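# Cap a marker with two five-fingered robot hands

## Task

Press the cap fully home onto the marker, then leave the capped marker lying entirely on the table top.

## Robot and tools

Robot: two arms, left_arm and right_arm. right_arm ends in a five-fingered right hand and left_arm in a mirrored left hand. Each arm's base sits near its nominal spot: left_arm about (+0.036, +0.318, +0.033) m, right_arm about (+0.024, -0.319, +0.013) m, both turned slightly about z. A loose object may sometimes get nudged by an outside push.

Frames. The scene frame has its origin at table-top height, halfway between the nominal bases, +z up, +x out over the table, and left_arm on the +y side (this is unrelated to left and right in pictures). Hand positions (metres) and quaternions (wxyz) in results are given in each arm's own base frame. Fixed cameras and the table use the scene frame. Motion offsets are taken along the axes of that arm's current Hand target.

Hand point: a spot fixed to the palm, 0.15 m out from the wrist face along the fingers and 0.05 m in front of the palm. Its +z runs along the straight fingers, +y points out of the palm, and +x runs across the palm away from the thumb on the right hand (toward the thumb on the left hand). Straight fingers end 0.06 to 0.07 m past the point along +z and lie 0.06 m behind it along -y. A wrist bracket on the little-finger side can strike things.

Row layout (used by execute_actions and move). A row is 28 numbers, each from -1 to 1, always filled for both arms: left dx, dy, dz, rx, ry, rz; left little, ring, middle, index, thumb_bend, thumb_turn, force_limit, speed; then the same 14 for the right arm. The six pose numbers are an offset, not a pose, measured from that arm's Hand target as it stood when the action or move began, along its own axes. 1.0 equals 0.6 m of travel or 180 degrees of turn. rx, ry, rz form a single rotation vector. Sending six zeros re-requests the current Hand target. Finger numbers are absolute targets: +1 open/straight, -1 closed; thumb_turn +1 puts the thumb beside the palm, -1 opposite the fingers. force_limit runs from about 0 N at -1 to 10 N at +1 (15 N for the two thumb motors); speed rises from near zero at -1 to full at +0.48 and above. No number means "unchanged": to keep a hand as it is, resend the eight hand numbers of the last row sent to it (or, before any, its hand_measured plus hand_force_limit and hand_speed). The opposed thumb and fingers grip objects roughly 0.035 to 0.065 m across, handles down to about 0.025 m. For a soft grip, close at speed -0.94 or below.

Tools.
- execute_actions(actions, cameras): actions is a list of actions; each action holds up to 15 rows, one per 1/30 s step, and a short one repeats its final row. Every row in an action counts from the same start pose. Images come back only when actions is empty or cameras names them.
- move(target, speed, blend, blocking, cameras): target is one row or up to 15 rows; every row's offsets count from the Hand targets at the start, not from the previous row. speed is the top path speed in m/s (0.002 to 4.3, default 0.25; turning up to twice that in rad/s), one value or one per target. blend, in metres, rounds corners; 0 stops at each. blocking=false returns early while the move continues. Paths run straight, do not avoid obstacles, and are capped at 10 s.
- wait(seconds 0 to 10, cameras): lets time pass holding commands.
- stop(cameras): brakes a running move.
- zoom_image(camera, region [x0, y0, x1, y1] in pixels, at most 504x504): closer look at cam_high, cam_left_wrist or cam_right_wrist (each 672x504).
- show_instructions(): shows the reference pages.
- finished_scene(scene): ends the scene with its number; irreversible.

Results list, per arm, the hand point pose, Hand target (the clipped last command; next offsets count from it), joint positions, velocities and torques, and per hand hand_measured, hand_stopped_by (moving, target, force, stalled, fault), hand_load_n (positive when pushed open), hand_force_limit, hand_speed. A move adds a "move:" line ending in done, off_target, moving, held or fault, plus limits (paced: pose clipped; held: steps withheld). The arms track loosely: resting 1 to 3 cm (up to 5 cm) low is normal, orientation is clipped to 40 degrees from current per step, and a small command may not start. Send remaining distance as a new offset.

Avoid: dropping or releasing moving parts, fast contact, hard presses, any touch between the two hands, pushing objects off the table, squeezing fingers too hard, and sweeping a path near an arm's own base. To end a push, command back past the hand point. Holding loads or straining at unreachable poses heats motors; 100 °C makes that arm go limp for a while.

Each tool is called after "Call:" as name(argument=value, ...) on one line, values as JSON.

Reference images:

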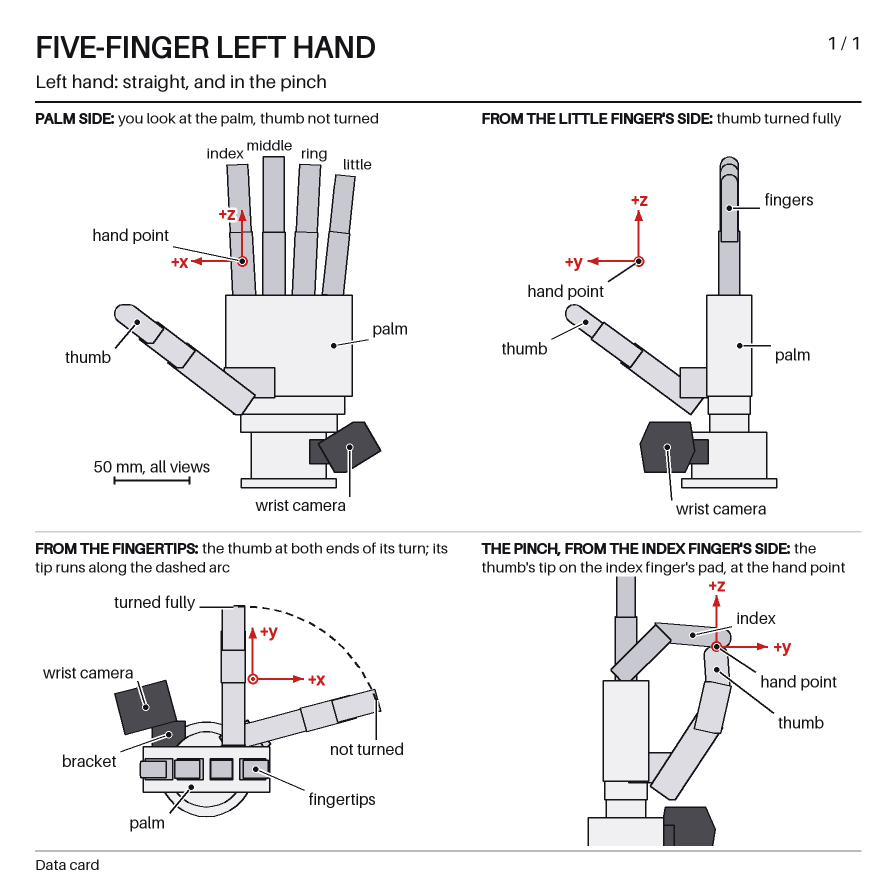

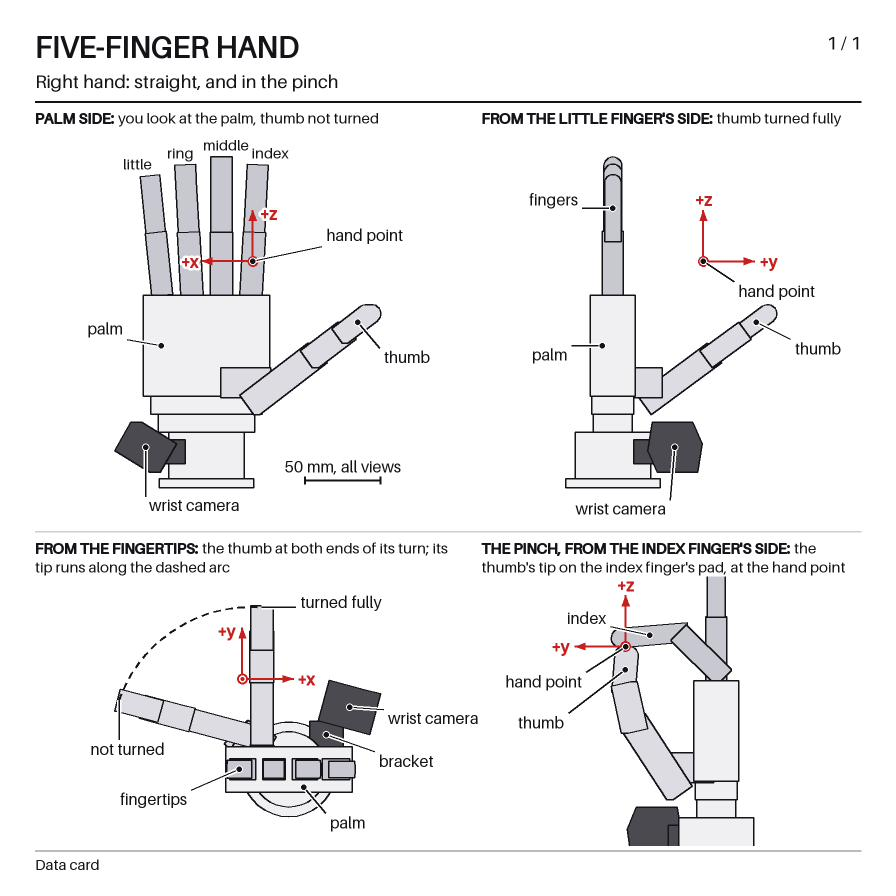

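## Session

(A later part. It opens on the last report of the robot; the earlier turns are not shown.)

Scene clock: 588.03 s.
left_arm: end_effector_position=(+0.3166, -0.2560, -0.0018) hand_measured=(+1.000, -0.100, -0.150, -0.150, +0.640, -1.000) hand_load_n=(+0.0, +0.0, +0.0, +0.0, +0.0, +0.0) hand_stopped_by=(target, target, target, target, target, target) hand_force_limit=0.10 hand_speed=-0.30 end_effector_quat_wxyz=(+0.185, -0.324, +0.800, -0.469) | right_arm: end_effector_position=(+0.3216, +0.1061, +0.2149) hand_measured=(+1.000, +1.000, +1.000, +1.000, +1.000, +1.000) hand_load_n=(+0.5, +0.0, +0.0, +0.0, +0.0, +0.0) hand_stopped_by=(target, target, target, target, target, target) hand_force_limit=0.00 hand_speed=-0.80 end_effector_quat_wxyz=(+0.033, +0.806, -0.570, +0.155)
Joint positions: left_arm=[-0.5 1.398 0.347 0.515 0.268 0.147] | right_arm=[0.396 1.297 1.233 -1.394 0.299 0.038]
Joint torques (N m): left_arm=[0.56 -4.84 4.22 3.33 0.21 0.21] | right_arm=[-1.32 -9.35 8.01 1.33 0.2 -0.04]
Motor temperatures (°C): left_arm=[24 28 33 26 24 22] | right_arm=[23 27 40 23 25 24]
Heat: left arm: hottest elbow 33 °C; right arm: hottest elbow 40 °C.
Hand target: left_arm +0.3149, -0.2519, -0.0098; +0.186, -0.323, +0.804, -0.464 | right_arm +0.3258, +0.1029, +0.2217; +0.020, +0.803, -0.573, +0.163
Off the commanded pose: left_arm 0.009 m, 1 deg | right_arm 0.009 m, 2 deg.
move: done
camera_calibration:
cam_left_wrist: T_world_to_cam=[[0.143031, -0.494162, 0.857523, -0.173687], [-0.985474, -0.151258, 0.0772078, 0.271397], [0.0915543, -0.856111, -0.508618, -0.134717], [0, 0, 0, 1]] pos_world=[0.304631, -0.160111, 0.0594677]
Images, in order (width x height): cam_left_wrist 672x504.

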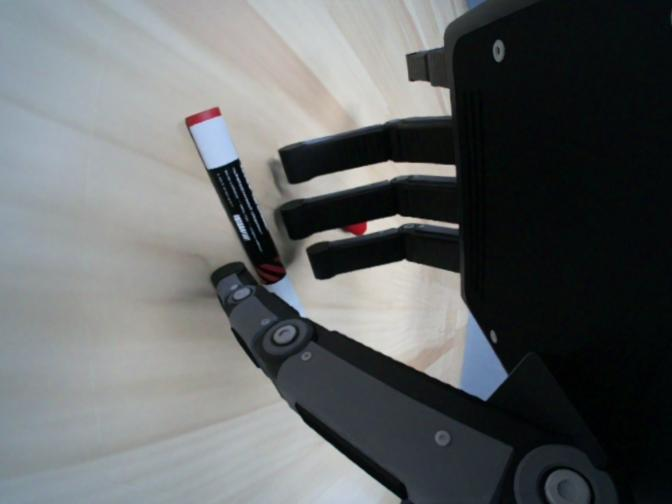

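Call:
move(target=[0,0.0192,0.005,0,0,0,1,-0.1,-0.15,-0.15,0.64,-1,0.1,-0.3,0,0,0,0,0,0,1,1,1,1,1,1,0,-0.8], speed=0.1, cameras=["cam_left_wrist"])

Call:
zoom_image(camera="cam_left_wrist", region=[140, 100, 350, 310])

Scene clock: 596.83 s.
left_arm: end_effector_position=(+0.3166, -0.2558, -0.0095) hand_measured=(+1.000, -0.100, -0.150, -0.150, +0.640, -1.000) hand_load_n=(+0.0, +0.0, +0.0, +0.0, +1.0, +0.5) hand_stopped_by=(target, target, target, target, target, target) hand_force_limit=0.10 hand_speed=-0.30 end_effector_quat_wxyz=(+0.187, -0.322, +0.798, -0.473) | right_arm: end_effector_position=(+0.3216, +0.1061, +0.2149) hand_measured=(+1.000, +1.000, +1.000, +1.000, +1.000, +1.000) hand_load_n=(+0.0, -0.5, +0.0, +0.0, +0.0, +0.0) hand_stopped_by=(target, target, target, target, target, target) hand_force_limit=0.00 hand_speed=-0.80 end_effector_quat_wxyz=(+0.033, +0.806, -0.570, +0.155)
Joint positions: left_arm=[-0.498 1.438 0.336 0.578 0.273 0.148] | right_arm=[0.396 1.297 1.233 -1.394 0.299 0.038]
Joint torques (N m): left_arm=[0.62 -4.37 3.69 3.25 0.15 0.23] | right_arm=[-1.26 -9.29 8.06 1.31 0.21 -0.04]
Heat: left arm: hottest elbow 33 °C; right arm: hottest elbow 40 °C.
Hand target: left_arm +0.3127, -0.2496, -0.0213; +0.186, -0.323, +0.804, -0.464 | right_arm +0.3258, +0.1029, +0.2217; +0.020, +0.803, -0.573, +0.163
Off the commanded pose: left_arm 0.014 m, 1 deg | right_arm 0.009 m, 2 deg.
move: off_target (left_arm)
camera_calibration:
cam_left_wrist: T_world_to_cam=[[0.134784, -0.488851, 0.861892, -0.16302], [-0.986394, -0.148821, 0.069845, 0.27289], [0.0941235, -0.859579, -0.502259, -0.140111], [0, 0, 0, 1]] pos_world=[0.304338, -0.159517, 0.0510734]
Images, in order (width x height): cam_left_wrist 672x504.

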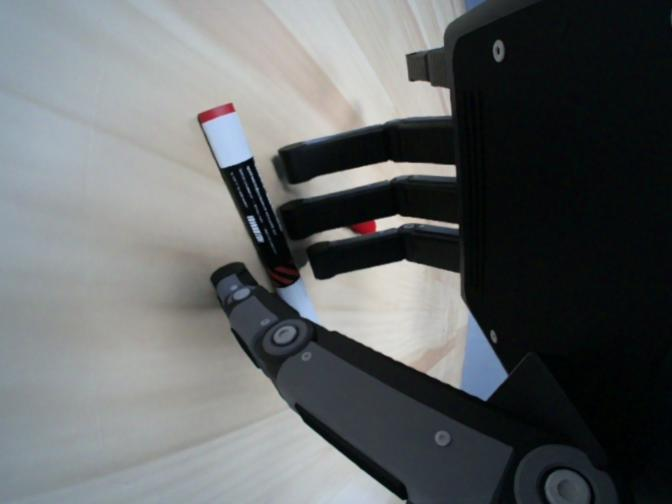

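Scaled by 2.400 from the camera's 672x504 image, which has a finer 960x720 frame.

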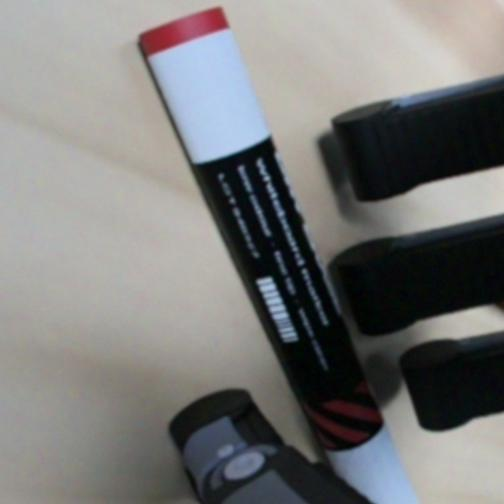

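Call:
move(target=[0,0,0,0,0,0,1,-0.6,-0.6,-0.6,0.3,-1,0.0,-0.85,0,0,0,0,0,0,1,1,1,1,1,1,0,-0.8], speed=0.1, cameras=["cam_left_wrist"])

Call:
zoom_image(camera="cam_left_wrist", region=[140, 100, 350, 310])

Scene clock: 603.93 s.
left_arm: end_effector_position=(+0.3151, -0.2548, -0.0113) hand_measured=(+1.000, -0.600, -0.340, -0.600, +0.546, -1.000) hand_load_n=(-0.5, +0.0, +6.5, +0.0, +11.0, +1.5) hand_stopped_by=(target, target, force, target, force, target) hand_force_limit=0.00 hand_speed=-0.85 end_effector_quat_wxyz=(+0.186, -0.323, +0.799, -0.472) | right_arm: end_effector_position=(+0.3216, +0.1061, +0.2149) hand_measured=(+1.000, +1.000, +1.000, +1.000, +1.000, +1.000) hand_load_n=(+0.0, +0.0, +0.0, +0.0, +0.0, +0.0) hand_stopped_by=(target, target, target, target, target, target) hand_force_limit=0.00 hand_speed=-0.80 end_effector_quat_wxyz=(+0.033, +0.806, -0.570, +0.155)
Joint positions: left_arm=[-0.497 1.441 0.332 0.581 0.274 0.148] | right_arm=[0.396 1.297 1.233 -1.394 0.299 0.038]
Joint torques (N m): left_arm=[0.44 -4.72 3.86 3.18 0.12 0.23] | right_arm=[-1.26 -9.17 7.99 1.31 0.2 -0.04]
Heat: left arm: hottest elbow 33 °C; right arm: hottest elbow 40 °C.
Hand target: left_arm +0.3128, -0.2496, -0.0213; +0.186, -0.323, +0.804, -0.464 | right_arm +0.3258, +0.1029, +0.2217; +0.020, +0.803, -0.573, +0.163
Off the commanded pose: left_arm 0.012 m, 1 deg | right_arm 0.009 m, 2 deg.
move: off_target (left_arm)
camera_calibration:
cam_left_wrist: T_world_to_cam=[[0.137587, -0.489908, 0.860849, -0.161904], [-0.986157, -0.148955, 0.0728444, 0.271615], [0.0925406, -0.858955, -0.50362, -0.139421], [0, 0, 0, 1]] pos_world=[0.303033, -0.158616, 0.0493743]
Images, in order (width x height): cam_left_wrist 672x504.

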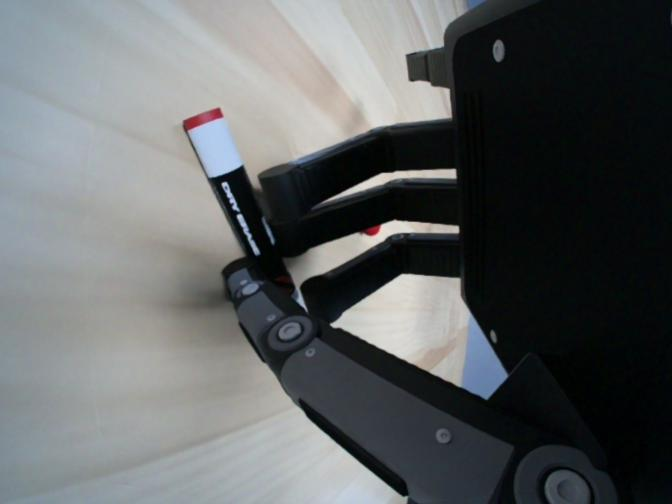

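Scaled by 2.400 from the camera's 672x504 image, which has a finer 960x720 frame.

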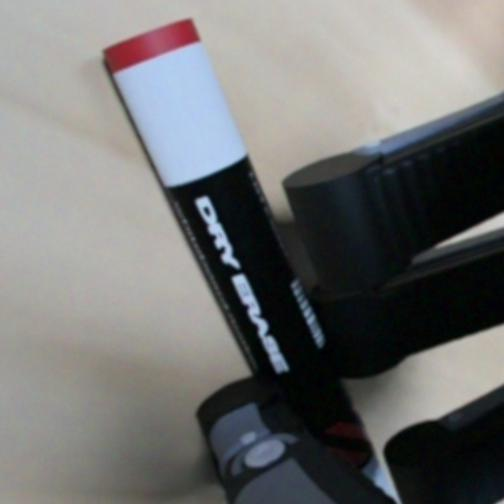

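Call:
move(target=[0,0,0,0,0,0,1,-0.1,-0.34,-0.1,0.546,-1,0.0,-0.7,0,0,0,0,0,0,1,1,1,1,1,1,0,-0.8], speed=0.1)

Call:
move(target=[0,0,0,0,0,0,1,-0.1,-0.1,-0.1,0.58,-1,0.0,-0.85,0,0,0,0,0,0,1,1,1,1,1,1,0,-0.8], speed=0.1, cameras=["cam_left_wrist"])

Call:
zoom_image(camera="cam_left_wrist", region=[140, 100, 350, 310])

Scene clock: 611.10 s.
left_arm: end_effector_position=(+0.3151, -0.2548, -0.0113) hand_measured=(+1.000, -0.100, -0.340, -0.100, +0.546, -1.000) hand_load_n=(+0.0, +0.0, +6.5, +0.0, +11.0, +1.5) hand_stopped_by=(target, target, force, target, force, target) hand_force_limit=0.00 hand_speed=-0.70 end_effector_quat_wxyz=(+0.186, -0.323, +0.799, -0.472) | right_arm: end_effector_position=(+0.3216, +0.1061, +0.2149) hand_measured=(+1.000, +1.000, +1.000, +1.000, +1.000, +1.000) hand_load_n=(+0.0, +0.0, +0.0, +0.0, +0.0, +0.0) hand_stopped_by=(target, target, target, target, target, target) hand_force_limit=0.00 hand_speed=-0.80 end_effector_quat_wxyz=(+0.033, +0.806, -0.570, +0.155)
Joint positions: left_arm=[-0.497 1.441 0.332 0.581 0.274 0.148] | right_arm=[0.396 1.297 1.233 -1.394 0.299 0.038]
Joint torques (N m): left_arm=[0.5 -4.72 3.92 3.18 0.12 0.23] | right_arm=[-1.26 -9.23 7.95 1.32 0.2 -0.05]
Heat: left arm: hottest elbow 32 °C; right arm: hottest elbow 40 °C.
Hand target: left_arm +0.3128, -0.2496, -0.0213; +0.186, -0.323, +0.804, -0.464 | right_arm +0.3258, +0.1029, +0.2217; +0.020, +0.803, -0.573, +0.163
Off the commanded pose: left_arm 0.012 m, 1 deg | right_arm 0.009 m, 2 deg.
move: off_target (left_arm)

Scene clock: 611.97 s.
left_arm: end_effector_position=(+0.3154, -0.2550, -0.0109) hand_measured=(+1.000, -0.100, -0.100, -0.100, +0.580, -1.000) hand_load_n=(+0.0, +0.0, +0.0, +0.0, -1.0, +0.0) hand_stopped_by=(target, target, target, target, target, target) hand_force_limit=0.00 hand_speed=-0.85 end_effector_quat_wxyz=(+0.187, -0.322, +0.799, -0.473) | right_arm: end_effector_position=(+0.3216, +0.1061, +0.2149) hand_measured=(+1.000, +1.000, +1.000, +1.000, +1.000, +1.000) hand_load_n=(+0.0, +0.0, +0.0, +0.0, +0.0, +0.0) hand_stopped_by=(target, target, target, target, target, target) hand_force_limit=0.00 hand_speed=-0.80 end_effector_quat_wxyz=(+0.033, +0.806, -0.570, +0.155)
Joint positions: left_arm=[-0.497 1.441 0.332 0.583 0.274 0.148] | right_arm=[0.396 1.297 1.233 -1.394 0.299 0.038]
Joint torques (N m): left_arm=[0.56 -4.6 3.84 3.06 0.12 0.23] | right_arm=[-1.2 -9.17 7.95 1.28 0.21 -0.05]
Heat: left arm: hottest elbow 32 °C; right arm: hottest elbow 40 °C.
Hand target: left_arm +0.3128, -0.2496, -0.0213; +0.186, -0.323, +0.804, -0.464 | right_arm +0.3258, +0.1029, +0.2217; +0.020, +0.803, -0.573, +0.163
Off the commanded pose: left_arm 0.012 m, 1 deg | right_arm 0.009 m, 2 deg.
move: off_target (left_arm)
camera_calibration:
cam_left_wrist: T_world_to_cam=[[0.136206, -0.489109, 0.861522, -0.161728], [-0.986265, -0.14896, 0.0713588, 0.271884], [0.0934304, -0.859409, -0.50268, -0.139764], [0, 0, 0, 1]] pos_world=[0.303236, -0.158717, 0.0496746]
Images, in order (width x height): cam_left_wrist 672x504.

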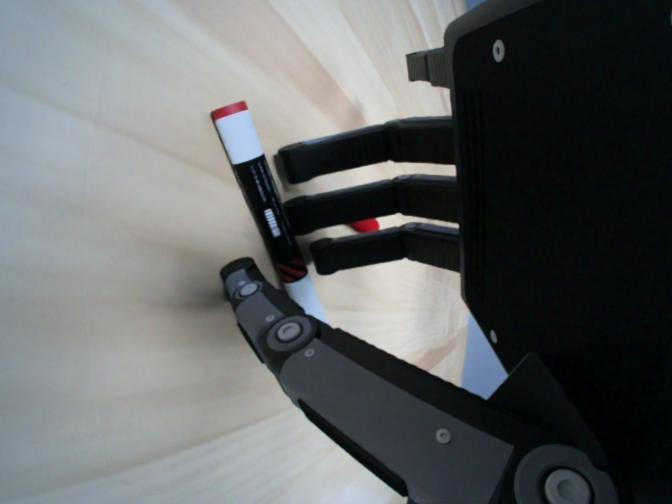

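Scaled by 2.400 from the camera's 672x504 image, which has a finer 960x720 frame.

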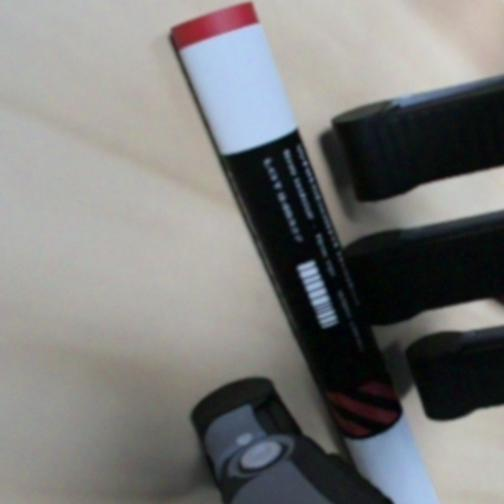

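Call:
move(target=[0,0.0101,0.0058,0,0,0,1,-0.1,-0.1,-0.1,0.57,-1,0.0,-0.85,0,0,0,0,0,0,1,1,1,1,1,1,0,-0.8], speed=0.1)

Call:
move(target=[0,0,0,0,0,0,1,-0.5,-0.5,-0.5,0.4,-1,0.1,-0.85,0,0,0,0,0,0,1,1,1,1,1,1,0,-0.8], speed=0.1, cameras=["cam_left_wrist"])

Call:
zoom_image(camera="cam_left_wrist", region=[140, 100, 350, 310])

Scene clock: 620.87 s.
left_arm: end_effector_position=(+0.3187, -0.2572, -0.0110) hand_measured=(+1.000, -0.100, -0.100, -0.100, +0.570, -1.000) hand_load_n=(-0.5, +0.0, +0.0, +0.0, +0.5, +0.5) hand_stopped_by=(target, target, target, target, target, target) hand_force_limit=0.00 hand_speed=-0.85 end_effector_quat_wxyz=(+0.191, -0.319, +0.795, -0.479) | right_arm: end_effector_position=(+0.3216, +0.1061, +0.2149) hand_measured=(+1.000, +1.000, +1.000, +1.000, +1.000, +1.000) hand_load_n=(+0.0, +0.0, +0.0, +0.0, +0.0, +0.0) hand_stopped_by=(target, target, target, target, target, target) hand_force_limit=0.00 hand_speed=-0.80 end_effector_quat_wxyz=(+0.033, +0.806, -0.570, +0.155)
Joint positions: left_arm=[-0.497 1.46 0.332 0.62 0.276 0.148] | right_arm=[0.396 1.297 1.233 -1.394 0.299 0.038]
Joint torques (N m): left_arm=[0.62 -3.96 3.49 3 0.01 0.24] | right_arm=[-1.2 -8.94 7.99 1.35 0.2 -0.03]
Heat: left arm: hottest elbow 32 °C; right arm: hottest elbow 40 °C.
Hand target: left_arm +0.3128, -0.2495, -0.0283; +0.186, -0.323, +0.804, -0.464 | right_arm +0.3258, +0.1029, +0.2217; +0.020, +0.803, -0.573, +0.163
Off the commanded pose: left_arm 0.020 m, 2 deg | right_arm 0.009 m, 2 deg.
move: off_target (left_arm)

Scene clock: 622.10 s.
left_arm: end_effector_position=(+0.3173, -0.2560, -0.0130) hand_measured=(+1.000, -0.500, -0.264, -0.500, +0.482, -1.000) hand_load_n=(+0.0, +0.0, +7.0, +0.0, +9.0, +0.5) hand_stopped_by=(target, target, force, target, force, target) hand_force_limit=0.10 hand_speed=-0.85 end_effector_quat_wxyz=(+0.190, -0.320, +0.796, -0.477) | right_arm: end_effector_position=(+0.3216, +0.1061, +0.2149) hand_measured=(+1.000, +1.000, +1.000, +1.000, +1.000, +1.000) hand_load_n=(+0.0, +0.0, +0.0, +0.0, +0.0, +0.0) hand_stopped_by=(target, target, target, target, target, target) hand_force_limit=0.00 hand_speed=-0.80 end_effector_quat_wxyz=(+0.033, +0.806, -0.570, +0.155)
Joint positions: left_arm=[-0.496 1.463 0.328 0.622 0.276 0.148] | right_arm=[0.396 1.297 1.233 -1.394 0.299 0.038]
Joint torques (N m): left_arm=[0.5 -4.01 3.69 3.03 0.02 0.22] | right_arm=[-1.32 -9.11 8.03 1.33 0.19 -0.05]
Heat: left arm: hottest elbow 32 °C; right arm: hottest elbow 40 °C.
Hand target: left_arm +0.3127, -0.2496, -0.0282; +0.186, -0.323, +0.804, -0.464 | right_arm +0.3258, +0.1029, +0.2217; +0.020, +0.803, -0.573, +0.163
Off the commanded pose: left_arm 0.017 m, 2 deg | right_arm 0.009 m, 2 deg.
move: off_target (left_arm)
camera_calibration:
cam_left_wrist: T_world_to_cam=[[0.125757, -0.482738, 0.866689, -0.155607], [-0.987168, -0.147554, 0.0610525, 0.274198], [0.0984109, -0.863245, -0.495099, -0.144301], [0, 0, 0, 1]] pos_world=[0.304449, -0.159226, 0.0466789]
Images, in order (width x height): cam_left_wrist 672x504.

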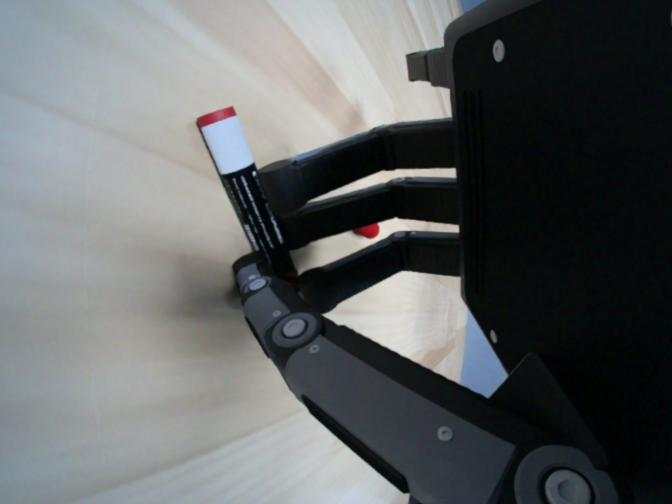

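Scaled by 2.400 from the camera's 672x504 image, which has a finer 960x720 frame.

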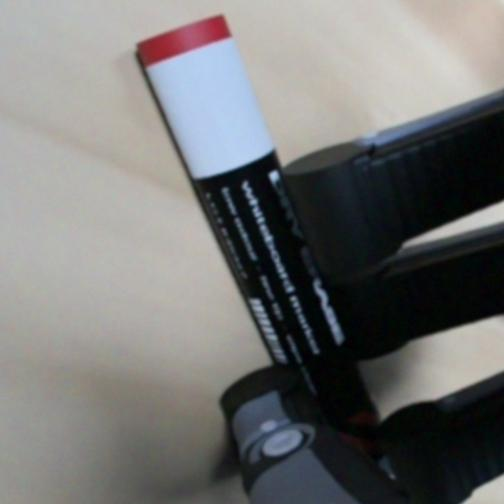

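Call:
move(target=[0,0,0,0,0,0,1,-0.05,-0.264,-0.05,0.48,-1,0.0,-0.7,0,0,0,0,0,0,1,1,1,1,1,1,0,-0.8], speed=0.1)

Call:
move(target=[0,0,0,0,0,0,1,-0.05,-0.05,-0.05,0.57,-1,0.0,-0.85,0,0,0,0,0,0,1,1,1,1,1,1,0,-0.8], speed=0.1)

Call:
move(target=[0,-0.0722,-0.0417,0,0,0,1,-0.05,-0.05,-0.05,0.57,-1,0.0,-0.85,0,0,0,0,0,0,1,1,1,1,1,1,0,-0.8], speed=0.1, cameras=["cam_left_wrist"])

Scene clock: 665.83 s.
left_arm: end_effector_position=(+0.3173, -0.2560, -0.0130) hand_measured=(+1.000, -0.050, -0.264, -0.050, +0.482, -1.000) hand_load_n=(+0.0, +0.0, +7.0, +0.0, +9.0, +0.5) hand_stopped_by=(target, target, force, target, force, target) hand_force_limit=0.00 hand_speed=-0.70 end_effector_quat_wxyz=(+0.190, -0.320, +0.796, -0.477) | right_arm: end_effector_position=(+0.3216, +0.1061, +0.2149) hand_measured=(+1.000, +1.000, +1.000, +1.000, +1.000, +1.000) hand_load_n=(+0.0, +0.0, +0.0, +0.0, +0.0, +0.0) hand_stopped_by=(target, target, target, target, target, target) hand_force_limit=0.00 hand_speed=-0.80 end_effector_quat_wxyz=(+0.033, +0.806, -0.570, +0.155)
Joint positions: left_arm=[-0.496 1.463 0.328 0.622 0.276 0.148] | right_arm=[0.396 1.297 1.233 -1.394 0.299 0.038]
Joint torques (N m): left_arm=[0.38 -4.13 3.67 2.97 0.03 0.23] | right_arm=[-1.14 -9.11 7.99 1.31 0.2 -0.04]
Heat: left arm: hottest elbow 31 °C; right arm: hottest elbow 40 °C.
Hand target: left_arm +0.3127, -0.2496, -0.0282; +0.186, -0.323, +0.804, -0.464 | right_arm +0.3258, +0.1029, +0.2217; +0.020, +0.803, -0.573, +0.163
Off the commanded pose: left_arm 0.017 m, 2 deg | right_arm 0.009 m, 2 deg.
move: off_target (left_arm)

Scene clock: 666.63 s.
left_arm: end_effector_position=(+0.3190, -0.2568, -0.0115) hand_measured=(+1.000, -0.050, -0.050, -0.050, +0.568, -1.000) hand_load_n=(+0.0, +0.0, +0.0, +0.0, -4.5, -0.5) hand_stopped_by=(target, target, target, target, target, target) hand_force_limit=0.00 hand_speed=-0.85 end_effector_quat_wxyz=(+0.193, -0.319, +0.794, -0.481) | right_arm: end_effector_position=(+0.3216, +0.1061, +0.2149) hand_measured=(+1.000, +1.000, +1.000, +1.000, +1.000, +1.000) hand_load_n=(+0.0, +0.0, +0.0, +0.0, +0.0, +0.0) hand_stopped_by=(target, target, target, target, target, target) hand_force_limit=0.00 hand_speed=-0.80 end_effector_quat_wxyz=(+0.033, +0.806, -0.570, +0.155)
Joint positions: left_arm=[-0.496 1.465 0.328 0.634 0.276 0.148] | right_arm=[0.396 1.297 1.233 -1.394 0.299 0.038]
Joint torques (N m): left_arm=[0.56 -4.31 3.66 2.45 0.03 0.23] | right_arm=[-1.32 -9.41 7.97 1.33 0.21 -0.04]
Heat: left arm: hottest elbow 31 °C; right arm: hottest elbow 40 °C.
Hand target: left_arm +0.3127, -0.2496, -0.0283; +0.186, -0.323, +0.804, -0.464 | right_arm +0.3258, +0.1029, +0.2217; +0.020, +0.803, -0.573, +0.163
Off the commanded pose: left_arm 0.019 m, 2 deg | right_arm 0.009 m, 2 deg.
move: off_target (left_arm)

Scene clock: 667.83 s.
left_arm: end_effector_position=(+0.2987, -0.2456, +0.0083) hand_measured=(+1.000, -0.050, -0.050, -0.050, +0.568, -1.000) hand_load_n=(+0.0, +0.0, +0.0, +0.0, +0.0, +0.0) hand_stopped_by=(target, target, target, target, target, target) hand_force_limit=0.00 hand_speed=-0.85 end_effector_quat_wxyz=(+0.173, -0.330, +0.808, -0.456) | right_arm: end_effector_position=(+0.3216, +0.1061, +0.2149) hand_measured=(+1.000, +1.000, +1.000, +1.000, +1.000, +1.000) hand_load_n=(+0.0, +0.0, +0.0, +0.0, +0.0, +0.0) hand_stopped_by=(target, target, target, target, target, target) hand_force_limit=0.00 hand_speed=-0.80 end_effector_quat_wxyz=(+0.033, +0.806, -0.570, +0.155)
Joint positions: left_arm=[-0.496 1.284 0.328 0.38 0.274 0.149] | right_arm=[0.396 1.297 1.233 -1.394 0.299 0.038]
Joint torques (N m): left_arm=[0.5 -6.42 7.54 2.04 0.09 0.22] | right_arm=[-1.32 -9.17 8.03 1.29 0.2 -0.04]
Heat: left arm: hottest elbow 31 °C; right arm: hottest elbow 40 °C.
Hand target: left_arm +0.3127, -0.2496, +0.0216; +0.186, -0.323, +0.804, -0.464 | right_arm +0.3258, +0.1029, +0.2217; +0.020, +0.803, -0.573, +0.163
Off the commanded pose: left_arm 0.020 m, 2 deg | right_arm 0.009 m, 2 deg.
move: off_target (left_arm)
camera_calibration:
cam_left_wrist: T_world_to_cam=[[0.172858, -0.508781, 0.843364, -0.187048], [-0.982338, -0.151331, 0.110048, 0.253279], [0.0716368, -0.847491, -0.525954, -0.110855], [0, 0, 0, 1]] pos_world=[0.28908, -0.150787, 0.0715721]
Images, in order (width x height): cam_left_wrist 672x504.

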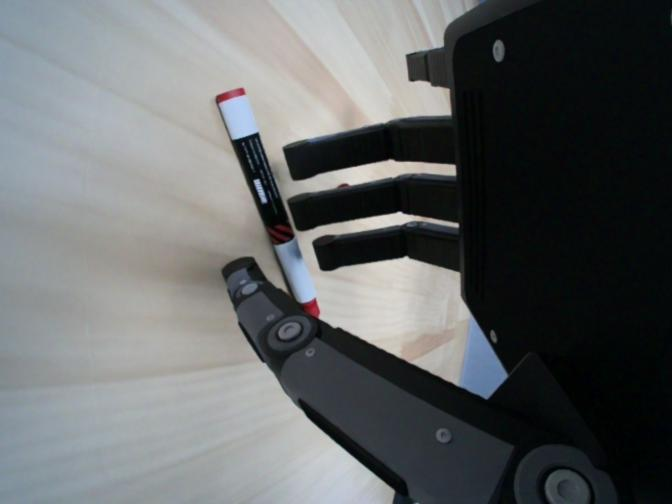

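Call:
move(target=[0.0015,0.0302,0.0033,0.0667,0,0,1,0,0,0,0.45,-1,0.0,-0.7,0,0,0,0,0,0,1,1,1,1,1,1,0,-0.8], speed=0.1, cameras=["cam_left_wrist"])

Call:
zoom_image(camera="cam_left_wrist", region=[180, 100, 390, 310])

Scene clock: 676.80 s.
left_arm: end_effector_position=(+0.3097, -0.2481, +0.0108) hand_measured=(+1.000, +0.000, +0.000, +0.000, +0.450, -1.000) hand_load_n=(+0.5, +0.0, +0.0, +0.0, +0.0, +0.0) hand_stopped_by=(target, target, target, target, target, target) hand_force_limit=0.00 hand_speed=-0.70 end_effector_quat_wxyz=(+0.224, -0.293, +0.752, -0.547) | right_arm: end_effector_position=(+0.3216, +0.1061, +0.2149) hand_measured=(+1.000, +1.000, +1.000, +1.000, +1.000, +1.000) hand_load_n=(+0.0, +0.0, +0.0, +0.0, +0.0, +0.0) hand_stopped_by=(target, target, target, target, target, target) hand_force_limit=0.00 hand_speed=-0.80 end_effector_quat_wxyz=(+0.033, +0.806, -0.570, +0.155)
Joint positions: left_arm=[-0.456 1.472 0.218 0.929 0.338 0.128] | right_arm=[0.396 1.297 1.233 -1.394 0.299 0.038]
Joint torques (N m): left_arm=[0.79 -4.42 2.96 3.49 0.24 -0.02] | right_arm=[-1.14 -9.17 7.94 1.36 0.2 -0.04]
Heat: left arm: hottest elbow 32 °C; right arm: hottest elbow 40 °C.
Hand target: left_arm +0.3070, -0.2449, +0.0051; +0.219, -0.302, +0.751, -0.545 | right_arm +0.3258, +0.1029, +0.2217; +0.020, +0.803, -0.573, +0.163
Off the commanded pose: left_arm 0.007 m, 1 deg | right_arm 0.009 m, 2 deg.
move: done
camera_calibration:
cam_left_wrist: T_world_to_cam=[[-0.00488129, -0.374113, 0.92737, -0.104738], [-0.988375, -0.139121, -0.0613255, 0.270309], [0.151959, -0.916889, -0.369085, -0.156277], [0, 0, 0, 1]] pos_world=[0.290403, -0.144867, 0.0560286]
Images, in order (width x height): cam_left_wrist 672x504.

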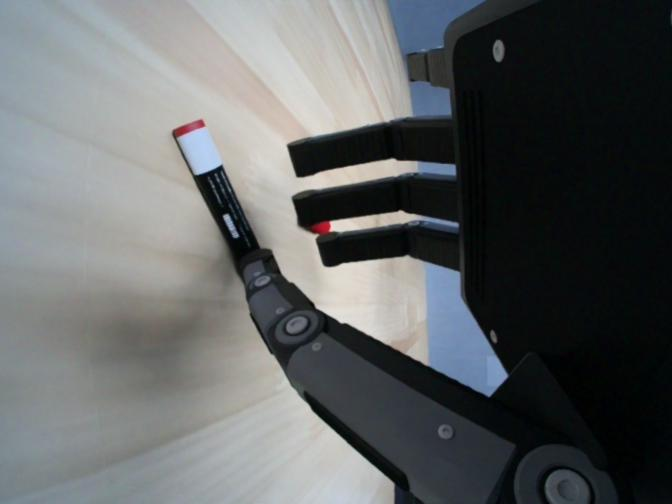

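Scaled by 2.400 from the camera's 672x504 image, which has a finer 960x720 frame.

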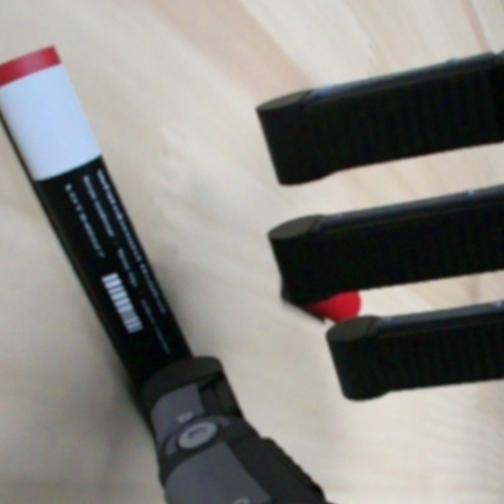

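Call:
move(target=[0,0.038,0.0018,0,0,0,1,0,0,0,0.4,-1,0.0,-0.7,0,0,0,0,0,0,1,1,1,1,1,1,0,-0.8], speed=0.1, cameras=["cam_left_wrist"])

Call:
zoom_image(camera="cam_left_wrist", region=[180, 100, 390, 310])

Scene clock: 687.97 s.
left_arm: end_effector_position=(+0.3056, -0.2439, -0.0118) hand_measured=(+1.000, +0.000, +0.000, +0.000, +0.400, -1.000) hand_load_n=(+0.0, +0.0, +0.0, +0.0, +0.0, +0.5) hand_stopped_by=(target, target, target, target, target, target) hand_force_limit=0.00 hand_speed=-0.70 end_effector_quat_wxyz=(+0.223, -0.295, +0.751, -0.547) | right_arm: end_effector_position=(+0.3216, +0.1061, +0.2149) hand_measured=(+1.000, +1.000, +1.000, +1.000, +1.000, +1.000) hand_load_n=(+0.5, -0.5, +0.0, +0.0, +0.0, +0.0) hand_stopped_by=(target, target, target, target, target, target) hand_force_limit=0.00 hand_speed=-0.80 end_effector_quat_wxyz=(+0.033, +0.806, -0.570, +0.155)
Joint positions: left_arm=[-0.447 1.615 0.2 1.089 0.346 0.127] | right_arm=[0.396 1.297 1.233 -1.394 0.299 0.038]
Joint torques (N m): left_arm=[0.5 -5.13 1.89 3.45 0.25 0.01] | right_arm=[-1.26 -9.17 7.98 1.31 0.19 -0.05]
Heat: left arm: hottest elbow 31 °C; right arm: hottest elbow 40 °C.
Hand target: left_arm +0.3028, -0.2405, -0.0170; +0.219, -0.302, +0.751, -0.545 | right_arm +0.3258, +0.1029, +0.2217; +0.020, +0.803, -0.573, +0.163
Off the commanded pose: left_arm 0.007 m, 1 deg | right_arm 0.009 m, 2 deg.
move: done
camera_calibration:
cam_left_wrist: T_world_to_cam=[[-0.0021092, -0.372152, 0.92817, -0.0826525], [-0.988339, -0.140541, -0.0585962, 0.265064], [0.152253, -0.91747, -0.367516, -0.160293], [0, 0, 0, 1]] pos_world=[0.286204, -0.140571, 0.033337]
Images, in order (width x height): cam_left_wrist 672x504.

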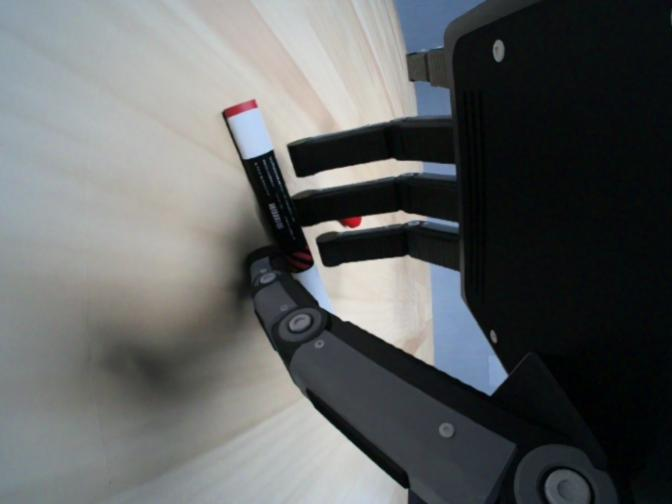

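Scaled by 2.400 from the camera's 672x504 image, which has a finer 960x720 frame.

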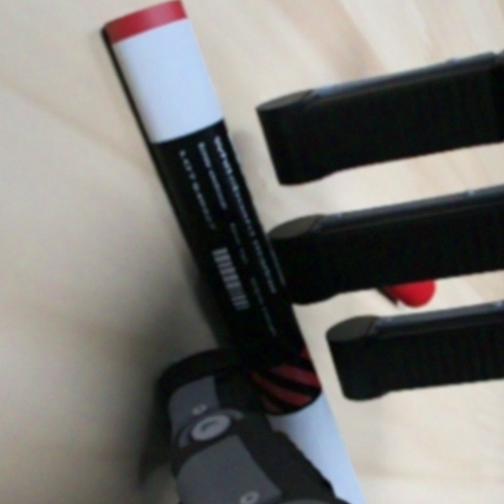

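Call:
move(target=[0,0.0147,-0.0065,0,0,0,1,0.1,0.1,0.1,0.4,-1,0.0,-0.7,0,0,0,0,0,0,1,1,1,1,1,1,0,-0.8], speed=0.1, cameras=["cam_left_wrist"])

Call:
zoom_image(camera="cam_left_wrist", region=[180, 100, 390, 310])

Scene clock: 695.30 s.
left_arm: end_effector_position=(+0.3041, -0.2421, -0.0136) hand_measured=(+1.000, +0.100, +0.100, +0.100, +0.400, -1.000) hand_load_n=(+0.0, +0.0, +0.0, +0.0, -2.0, +0.5) hand_stopped_by=(target, target, target, target, target, target) hand_force_limit=0.00 hand_speed=-0.70 end_effector_quat_wxyz=(+0.226, -0.290, +0.747, -0.554) | right_arm: end_effector_position=(+0.3216, +0.1061, +0.2149) hand_measured=(+1.000, +1.000, +1.000, +1.000, +1.000, +1.000) hand_load_n=(+0.0, +0.5, +0.0, +0.0, +0.0, +0.0) hand_stopped_by=(target, target, target, target, target, target) hand_force_limit=0.00 hand_speed=-0.80 end_effector_quat_wxyz=(+0.033, +0.806, -0.570, +0.155)
Joint positions: left_arm=[-0.439 1.654 0.188 1.158 0.358 0.127] | right_arm=[0.396 1.297 1.233 -1.394 0.299 0.038]
Joint torques (N m): left_arm=[0.79 -4.78 1.29 3.02 0.14 0.04] | right_arm=[-1.2 -9.17 7.98 1.31 0.2 -0.03]
Heat: left arm: hottest elbow 31 °C; right arm: hottest elbow 40 °C.
Hand target: left_arm +0.2982, -0.2359, -0.0242; +0.219, -0.302, +0.751, -0.545 | right_arm +0.3258, +0.1029, +0.2217; +0.020, +0.803, -0.573, +0.163
Off the commanded pose: left_arm 0.013 m, 2 deg | right_arm 0.009 m, 2 deg.
move: off_target (left_arm)
camera_calibration:
cam_left_wrist: T_world_to_cam=[[-0.0171586, -0.361695, 0.932138, -0.073019], [-0.987807, -0.138147, -0.071788, 0.263907], [0.154737, -0.922004, -0.354915, -0.160767], [0, 0, 0, 1]] pos_world=[0.284312, -0.138181, 0.0299507]
Images, in order (width x height): cam_left_wrist 672x504.

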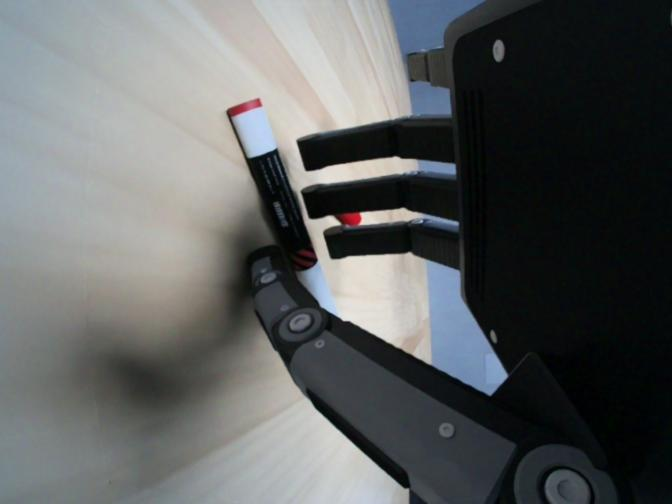

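Scaled by 2.400 from the camera's 672x504 image, which has a finer 960x720 frame.

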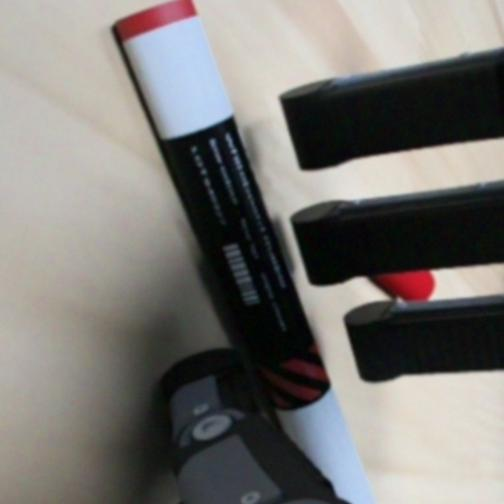

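Call:
move(target=[0,0.0095,0.0031,0,0,0,1,0.1,0.1,0.1,0.3,-1,0.0,-0.8,0,0,0,0,0,0,1,1,1,1,1,1,0,-0.8], speed=0.1, cameras=["cam_left_wrist"])

Call:
zoom_image(camera="cam_left_wrist", region=[180, 100, 390, 310])

Scene clock: 701.60 s.
left_arm: end_effector_position=(+0.3032, -0.2410, -0.0178) hand_measured=(+1.000, +0.100, +0.100, +0.100, +0.300, -1.000) hand_load_n=(+0.0, +0.0, +0.0, +0.0, -2.5, +0.0) hand_stopped_by=(target, target, target, target, target, target) hand_force_limit=0.00 hand_speed=-0.80 end_effector_quat_wxyz=(+0.227, -0.290, +0.745, -0.556) | right_arm: end_effector_position=(+0.3216, +0.1061, +0.2149) hand_measured=(+1.000, +1.000, +1.000, +1.000, +1.000, +1.000) hand_load_n=(+0.0, +0.0, +0.0, +0.0, +0.0, +0.0) hand_stopped_by=(target, target, target, target, target, target) hand_force_limit=0.00 hand_speed=-0.80 end_effector_quat_wxyz=(+0.033, +0.806, -0.570, +0.155)
Joint positions: left_arm=[-0.436 1.693 0.184 1.207 0.36 0.126] | right_arm=[0.396 1.297 1.233 -1.394 0.299 0.038]
Joint torques (N m): left_arm=[0.56 -4.19 1.32 2.81 0.06 0.06] | right_arm=[-1.32 -9 7.99 1.32 0.2 -0.04]
Heat: left arm: hottest elbow 31 °C; right arm: hottest elbow 40 °C.
Hand target: left_arm +0.2984, -0.2359, -0.0301; +0.219, -0.302, +0.751, -0.545 | right_arm +0.3258, +0.1029, +0.2217; +0.020, +0.803, -0.573, +0.163
Off the commanded pose: left_arm 0.014 m, 2 deg | right_arm 0.009 m, 2 deg.
move: off_target (left_arm)
camera_calibration:
cam_left_wrist: T_world_to_cam=[[-0.0202976, -0.358065, 0.933476, -0.0670074], [-0.987347, -0.139692, -0.0750522, 0.26239], [0.157272, -0.923188, -0.350699, -0.162207], [0, 0, 0, 1]] pos_world=[0.28322, -0.137086, 0.025357]
Images, in order (width x height): cam_left_wrist 672x504.

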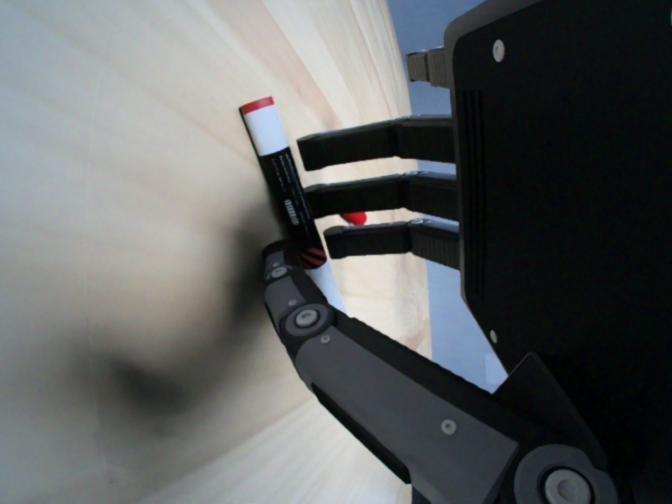

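Scaled by 2.400 from the camera's 672x504 image, which has a finer 960x720 frame.

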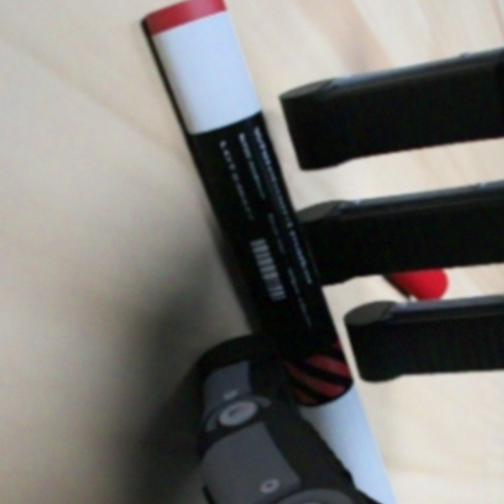

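Call:
move(target=[0,0,0,0,0,0,1,-0.4,-0.4,-0.4,0.3,-1,0.0,-0.85,0,0,0,0,0,0,1,1,1,1,1,1,0,-0.8], speed=0.1, cameras=["cam_left_wrist"])

Call:
zoom_image(camera="cam_left_wrist", region=[180, 100, 390, 310])

Scene clock: 706.17 s.
left_arm: end_effector_position=(+0.3038, -0.2412, -0.0170) hand_measured=(+1.000, -0.202, -0.148, -0.176, +0.302, -1.000) hand_load_n=(+0.0, +5.0, +3.5, +7.5, +10.5, +0.5) hand_stopped_by=(target, force, force, force, target, target) hand_force_limit=0.00 hand_speed=-0.85 end_effector_quat_wxyz=(+0.228, -0.289, +0.744, -0.557) | right_arm: end_effector_position=(+0.3216, +0.1061, +0.2149) hand_measured=(+1.000, +1.000, +1.000, +1.000, +1.000, +1.000) hand_load_n=(+0.0, +0.0, +0.0, +0.0, +0.0, +0.5) hand_stopped_by=(target, target, target, target, target, target) hand_force_limit=0.00 hand_speed=-0.80 end_effector_quat_wxyz=(+0.033, +0.806, -0.570, +0.155)
Joint positions: left_arm=[-0.436 1.695 0.184 1.212 0.36 0.126] | right_arm=[0.396 1.297 1.233 -1.394 0.299 0.038]
Joint torques (N m): left_arm=[0.67 -4.42 1.35 2.61 0.06 0.06] | right_arm=[-1.14 -9.11 8.01 1.31 0.21 -0.05]
Heat: left arm: hottest elbow 31 °C; right arm: hottest elbow 40 °C.
Hand target: left_arm +0.2985, -0.2359, -0.0301; +0.219, -0.302, +0.751, -0.545 | right_arm +0.3258, +0.1029, +0.2217; +0.020, +0.803, -0.573, +0.163
Off the commanded pose: left_arm 0.015 m, 2 deg | right_arm 0.009 m, 2 deg.
move: off_target (left_arm)
camera_calibration:
cam_left_wrist: T_world_to_cam=[[-0.0241613, -0.356346, 0.934042, -0.0661859], [-0.986983, -0.140098, -0.0789793, 0.262756], [0.159001, -0.923791, -0.348323, -0.162824], [0, 0, 0, 1]] pos_world=[0.283626, -0.137189, 0.0258574]
Images, in order (width x height): cam_left_wrist 672x504.

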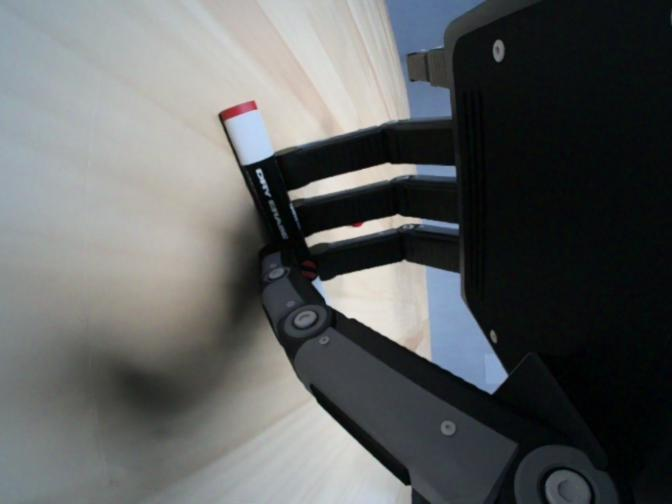

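Scaled by 2.400 from the camera's 672x504 image, which has a finer 960x720 frame.

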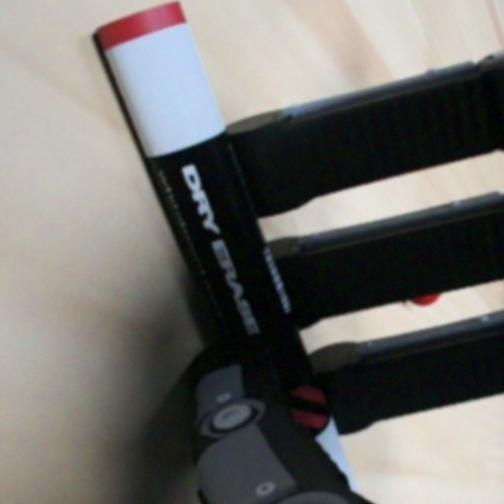

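Call:
move(target=[[0,-0.0951,-0.031,0,0,0,1,-0.4,-0.4,-0.4,0.3,-1,0.0,-0.85,0,0,0,0,0,0,1,1,1,1,1,1,0,-0.8],[-0.1456,-0.0957,-0.0567,0.001,-0.2442,-0.0792,1,-0.4,-0.4,-0.4,0.3,-1,0.0,-0.85,0,0,0,0,0,0,1,1,1,1,1,1,0,-0.8]], speed=0.12, blend=0.01, cameras=["cam_left_wrist","cam_high"])

Scene clock: 737.83 s.
left_arm: end_effector_position=(+0.3402, -0.1533, +0.0241) hand_measured=(+1.000, -0.202, -0.148, -0.176, +0.302, -1.000) hand_load_n=(+0.0, +4.0, +3.0, +6.5, +13.0, +0.5) hand_stopped_by=(target, force, force, force, target, target) hand_force_limit=0.00 hand_speed=-0.85 end_effector_quat_wxyz=(-0.418, +0.571, -0.580, +0.404) | right_arm: end_effector_position=(+0.3216, +0.1061, +0.2149) hand_measured=(+1.000, +1.000, +1.000, +1.000, +1.000, +1.000) hand_load_n=(+0.0, +0.0, +0.0, +0.0, +0.0, +0.0) hand_stopped_by=(target, target, target, target, target, target) hand_force_limit=0.00 hand_speed=-0.80 end_effector_quat_wxyz=(+0.033, +0.806, -0.570, +0.155)
Joint positions: left_arm=[-0.618 1.259 0.172 0.687 -0.588 -0.206] | right_arm=[0.396 1.297 1.233 -1.394 0.299 0.038]
Joint torques (N m): left_arm=[-0.62 -3.96 6.98 2.07 -0.31 0] | right_arm=[-1.26 -9 7.95 1.31 0.2 -0.04]
Heat: left arm: hottest elbow 30 °C; right arm: hottest elbow 40 °C.
Hand target: left_arm +0.3515, -0.1648, +0.0350; -0.416, +0.572, -0.571, +0.417 | right_arm +0.3258, +0.1029, +0.2217; +0.020, +0.803, -0.573, +0.163
Off the commanded pose: left_arm 0.020 m, 2 deg | right_arm 0.009 m, 2 deg.
move: off_target (left_arm)
camera_calibration:
cam_left_wrist: T_world_to_cam=[[0.291421, -0.266784, 0.91864, -0.165629], [-0.576219, -0.815507, -0.0540387, 0.0702528], [0.763574, -0.51359, -0.391382, -0.214802], [0, 0, 0, 1]] pos_world=[0.252766, -0.0972157, 0.07188]
Images, in order (width x height): cam_high 672x504, cam_left_wrist 672x504.

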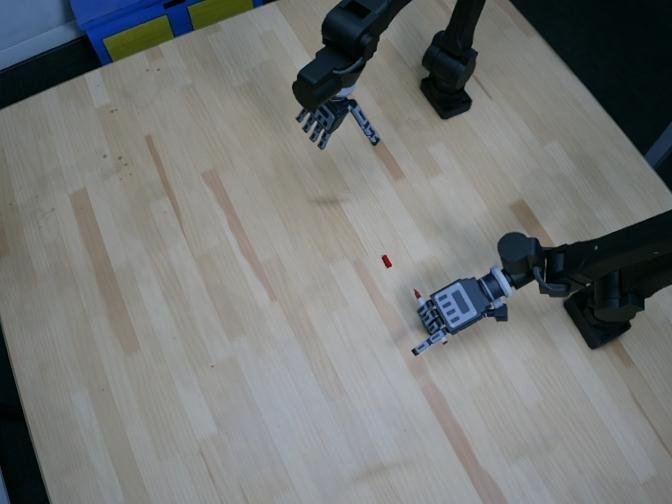

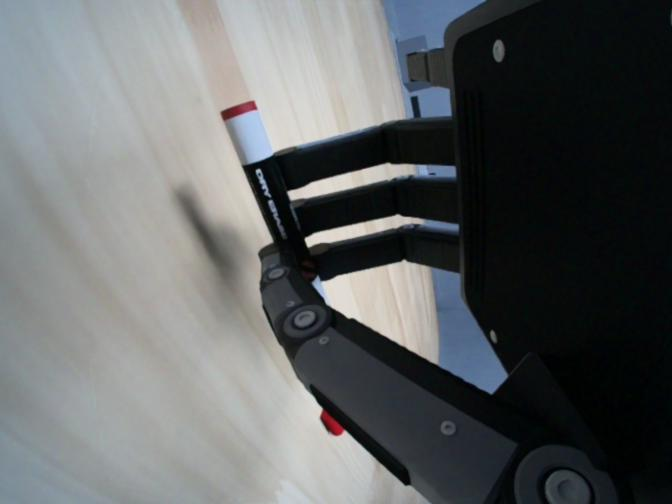

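Call:
zoom_image(camera="cam_high", region=[365, 245, 425, 305])

Call:
zoom_image(camera="cam_left_wrist", region=[300, 390, 360, 450])

Scaled by 8.400 from the camera's 672x504 image, which has a finer 960x720 frame.

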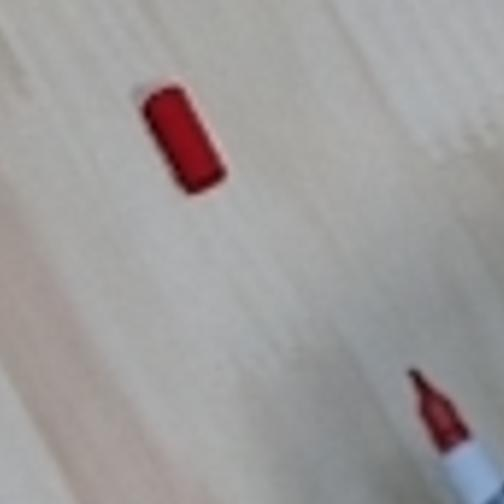

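Scaled by 8.400 from the camera's 672x504 image, which has a finer 960x720 frame.

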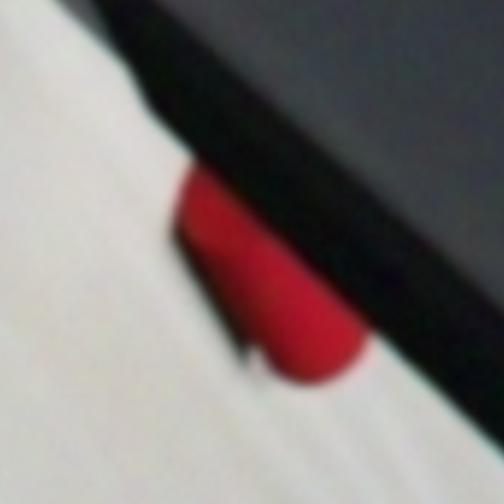

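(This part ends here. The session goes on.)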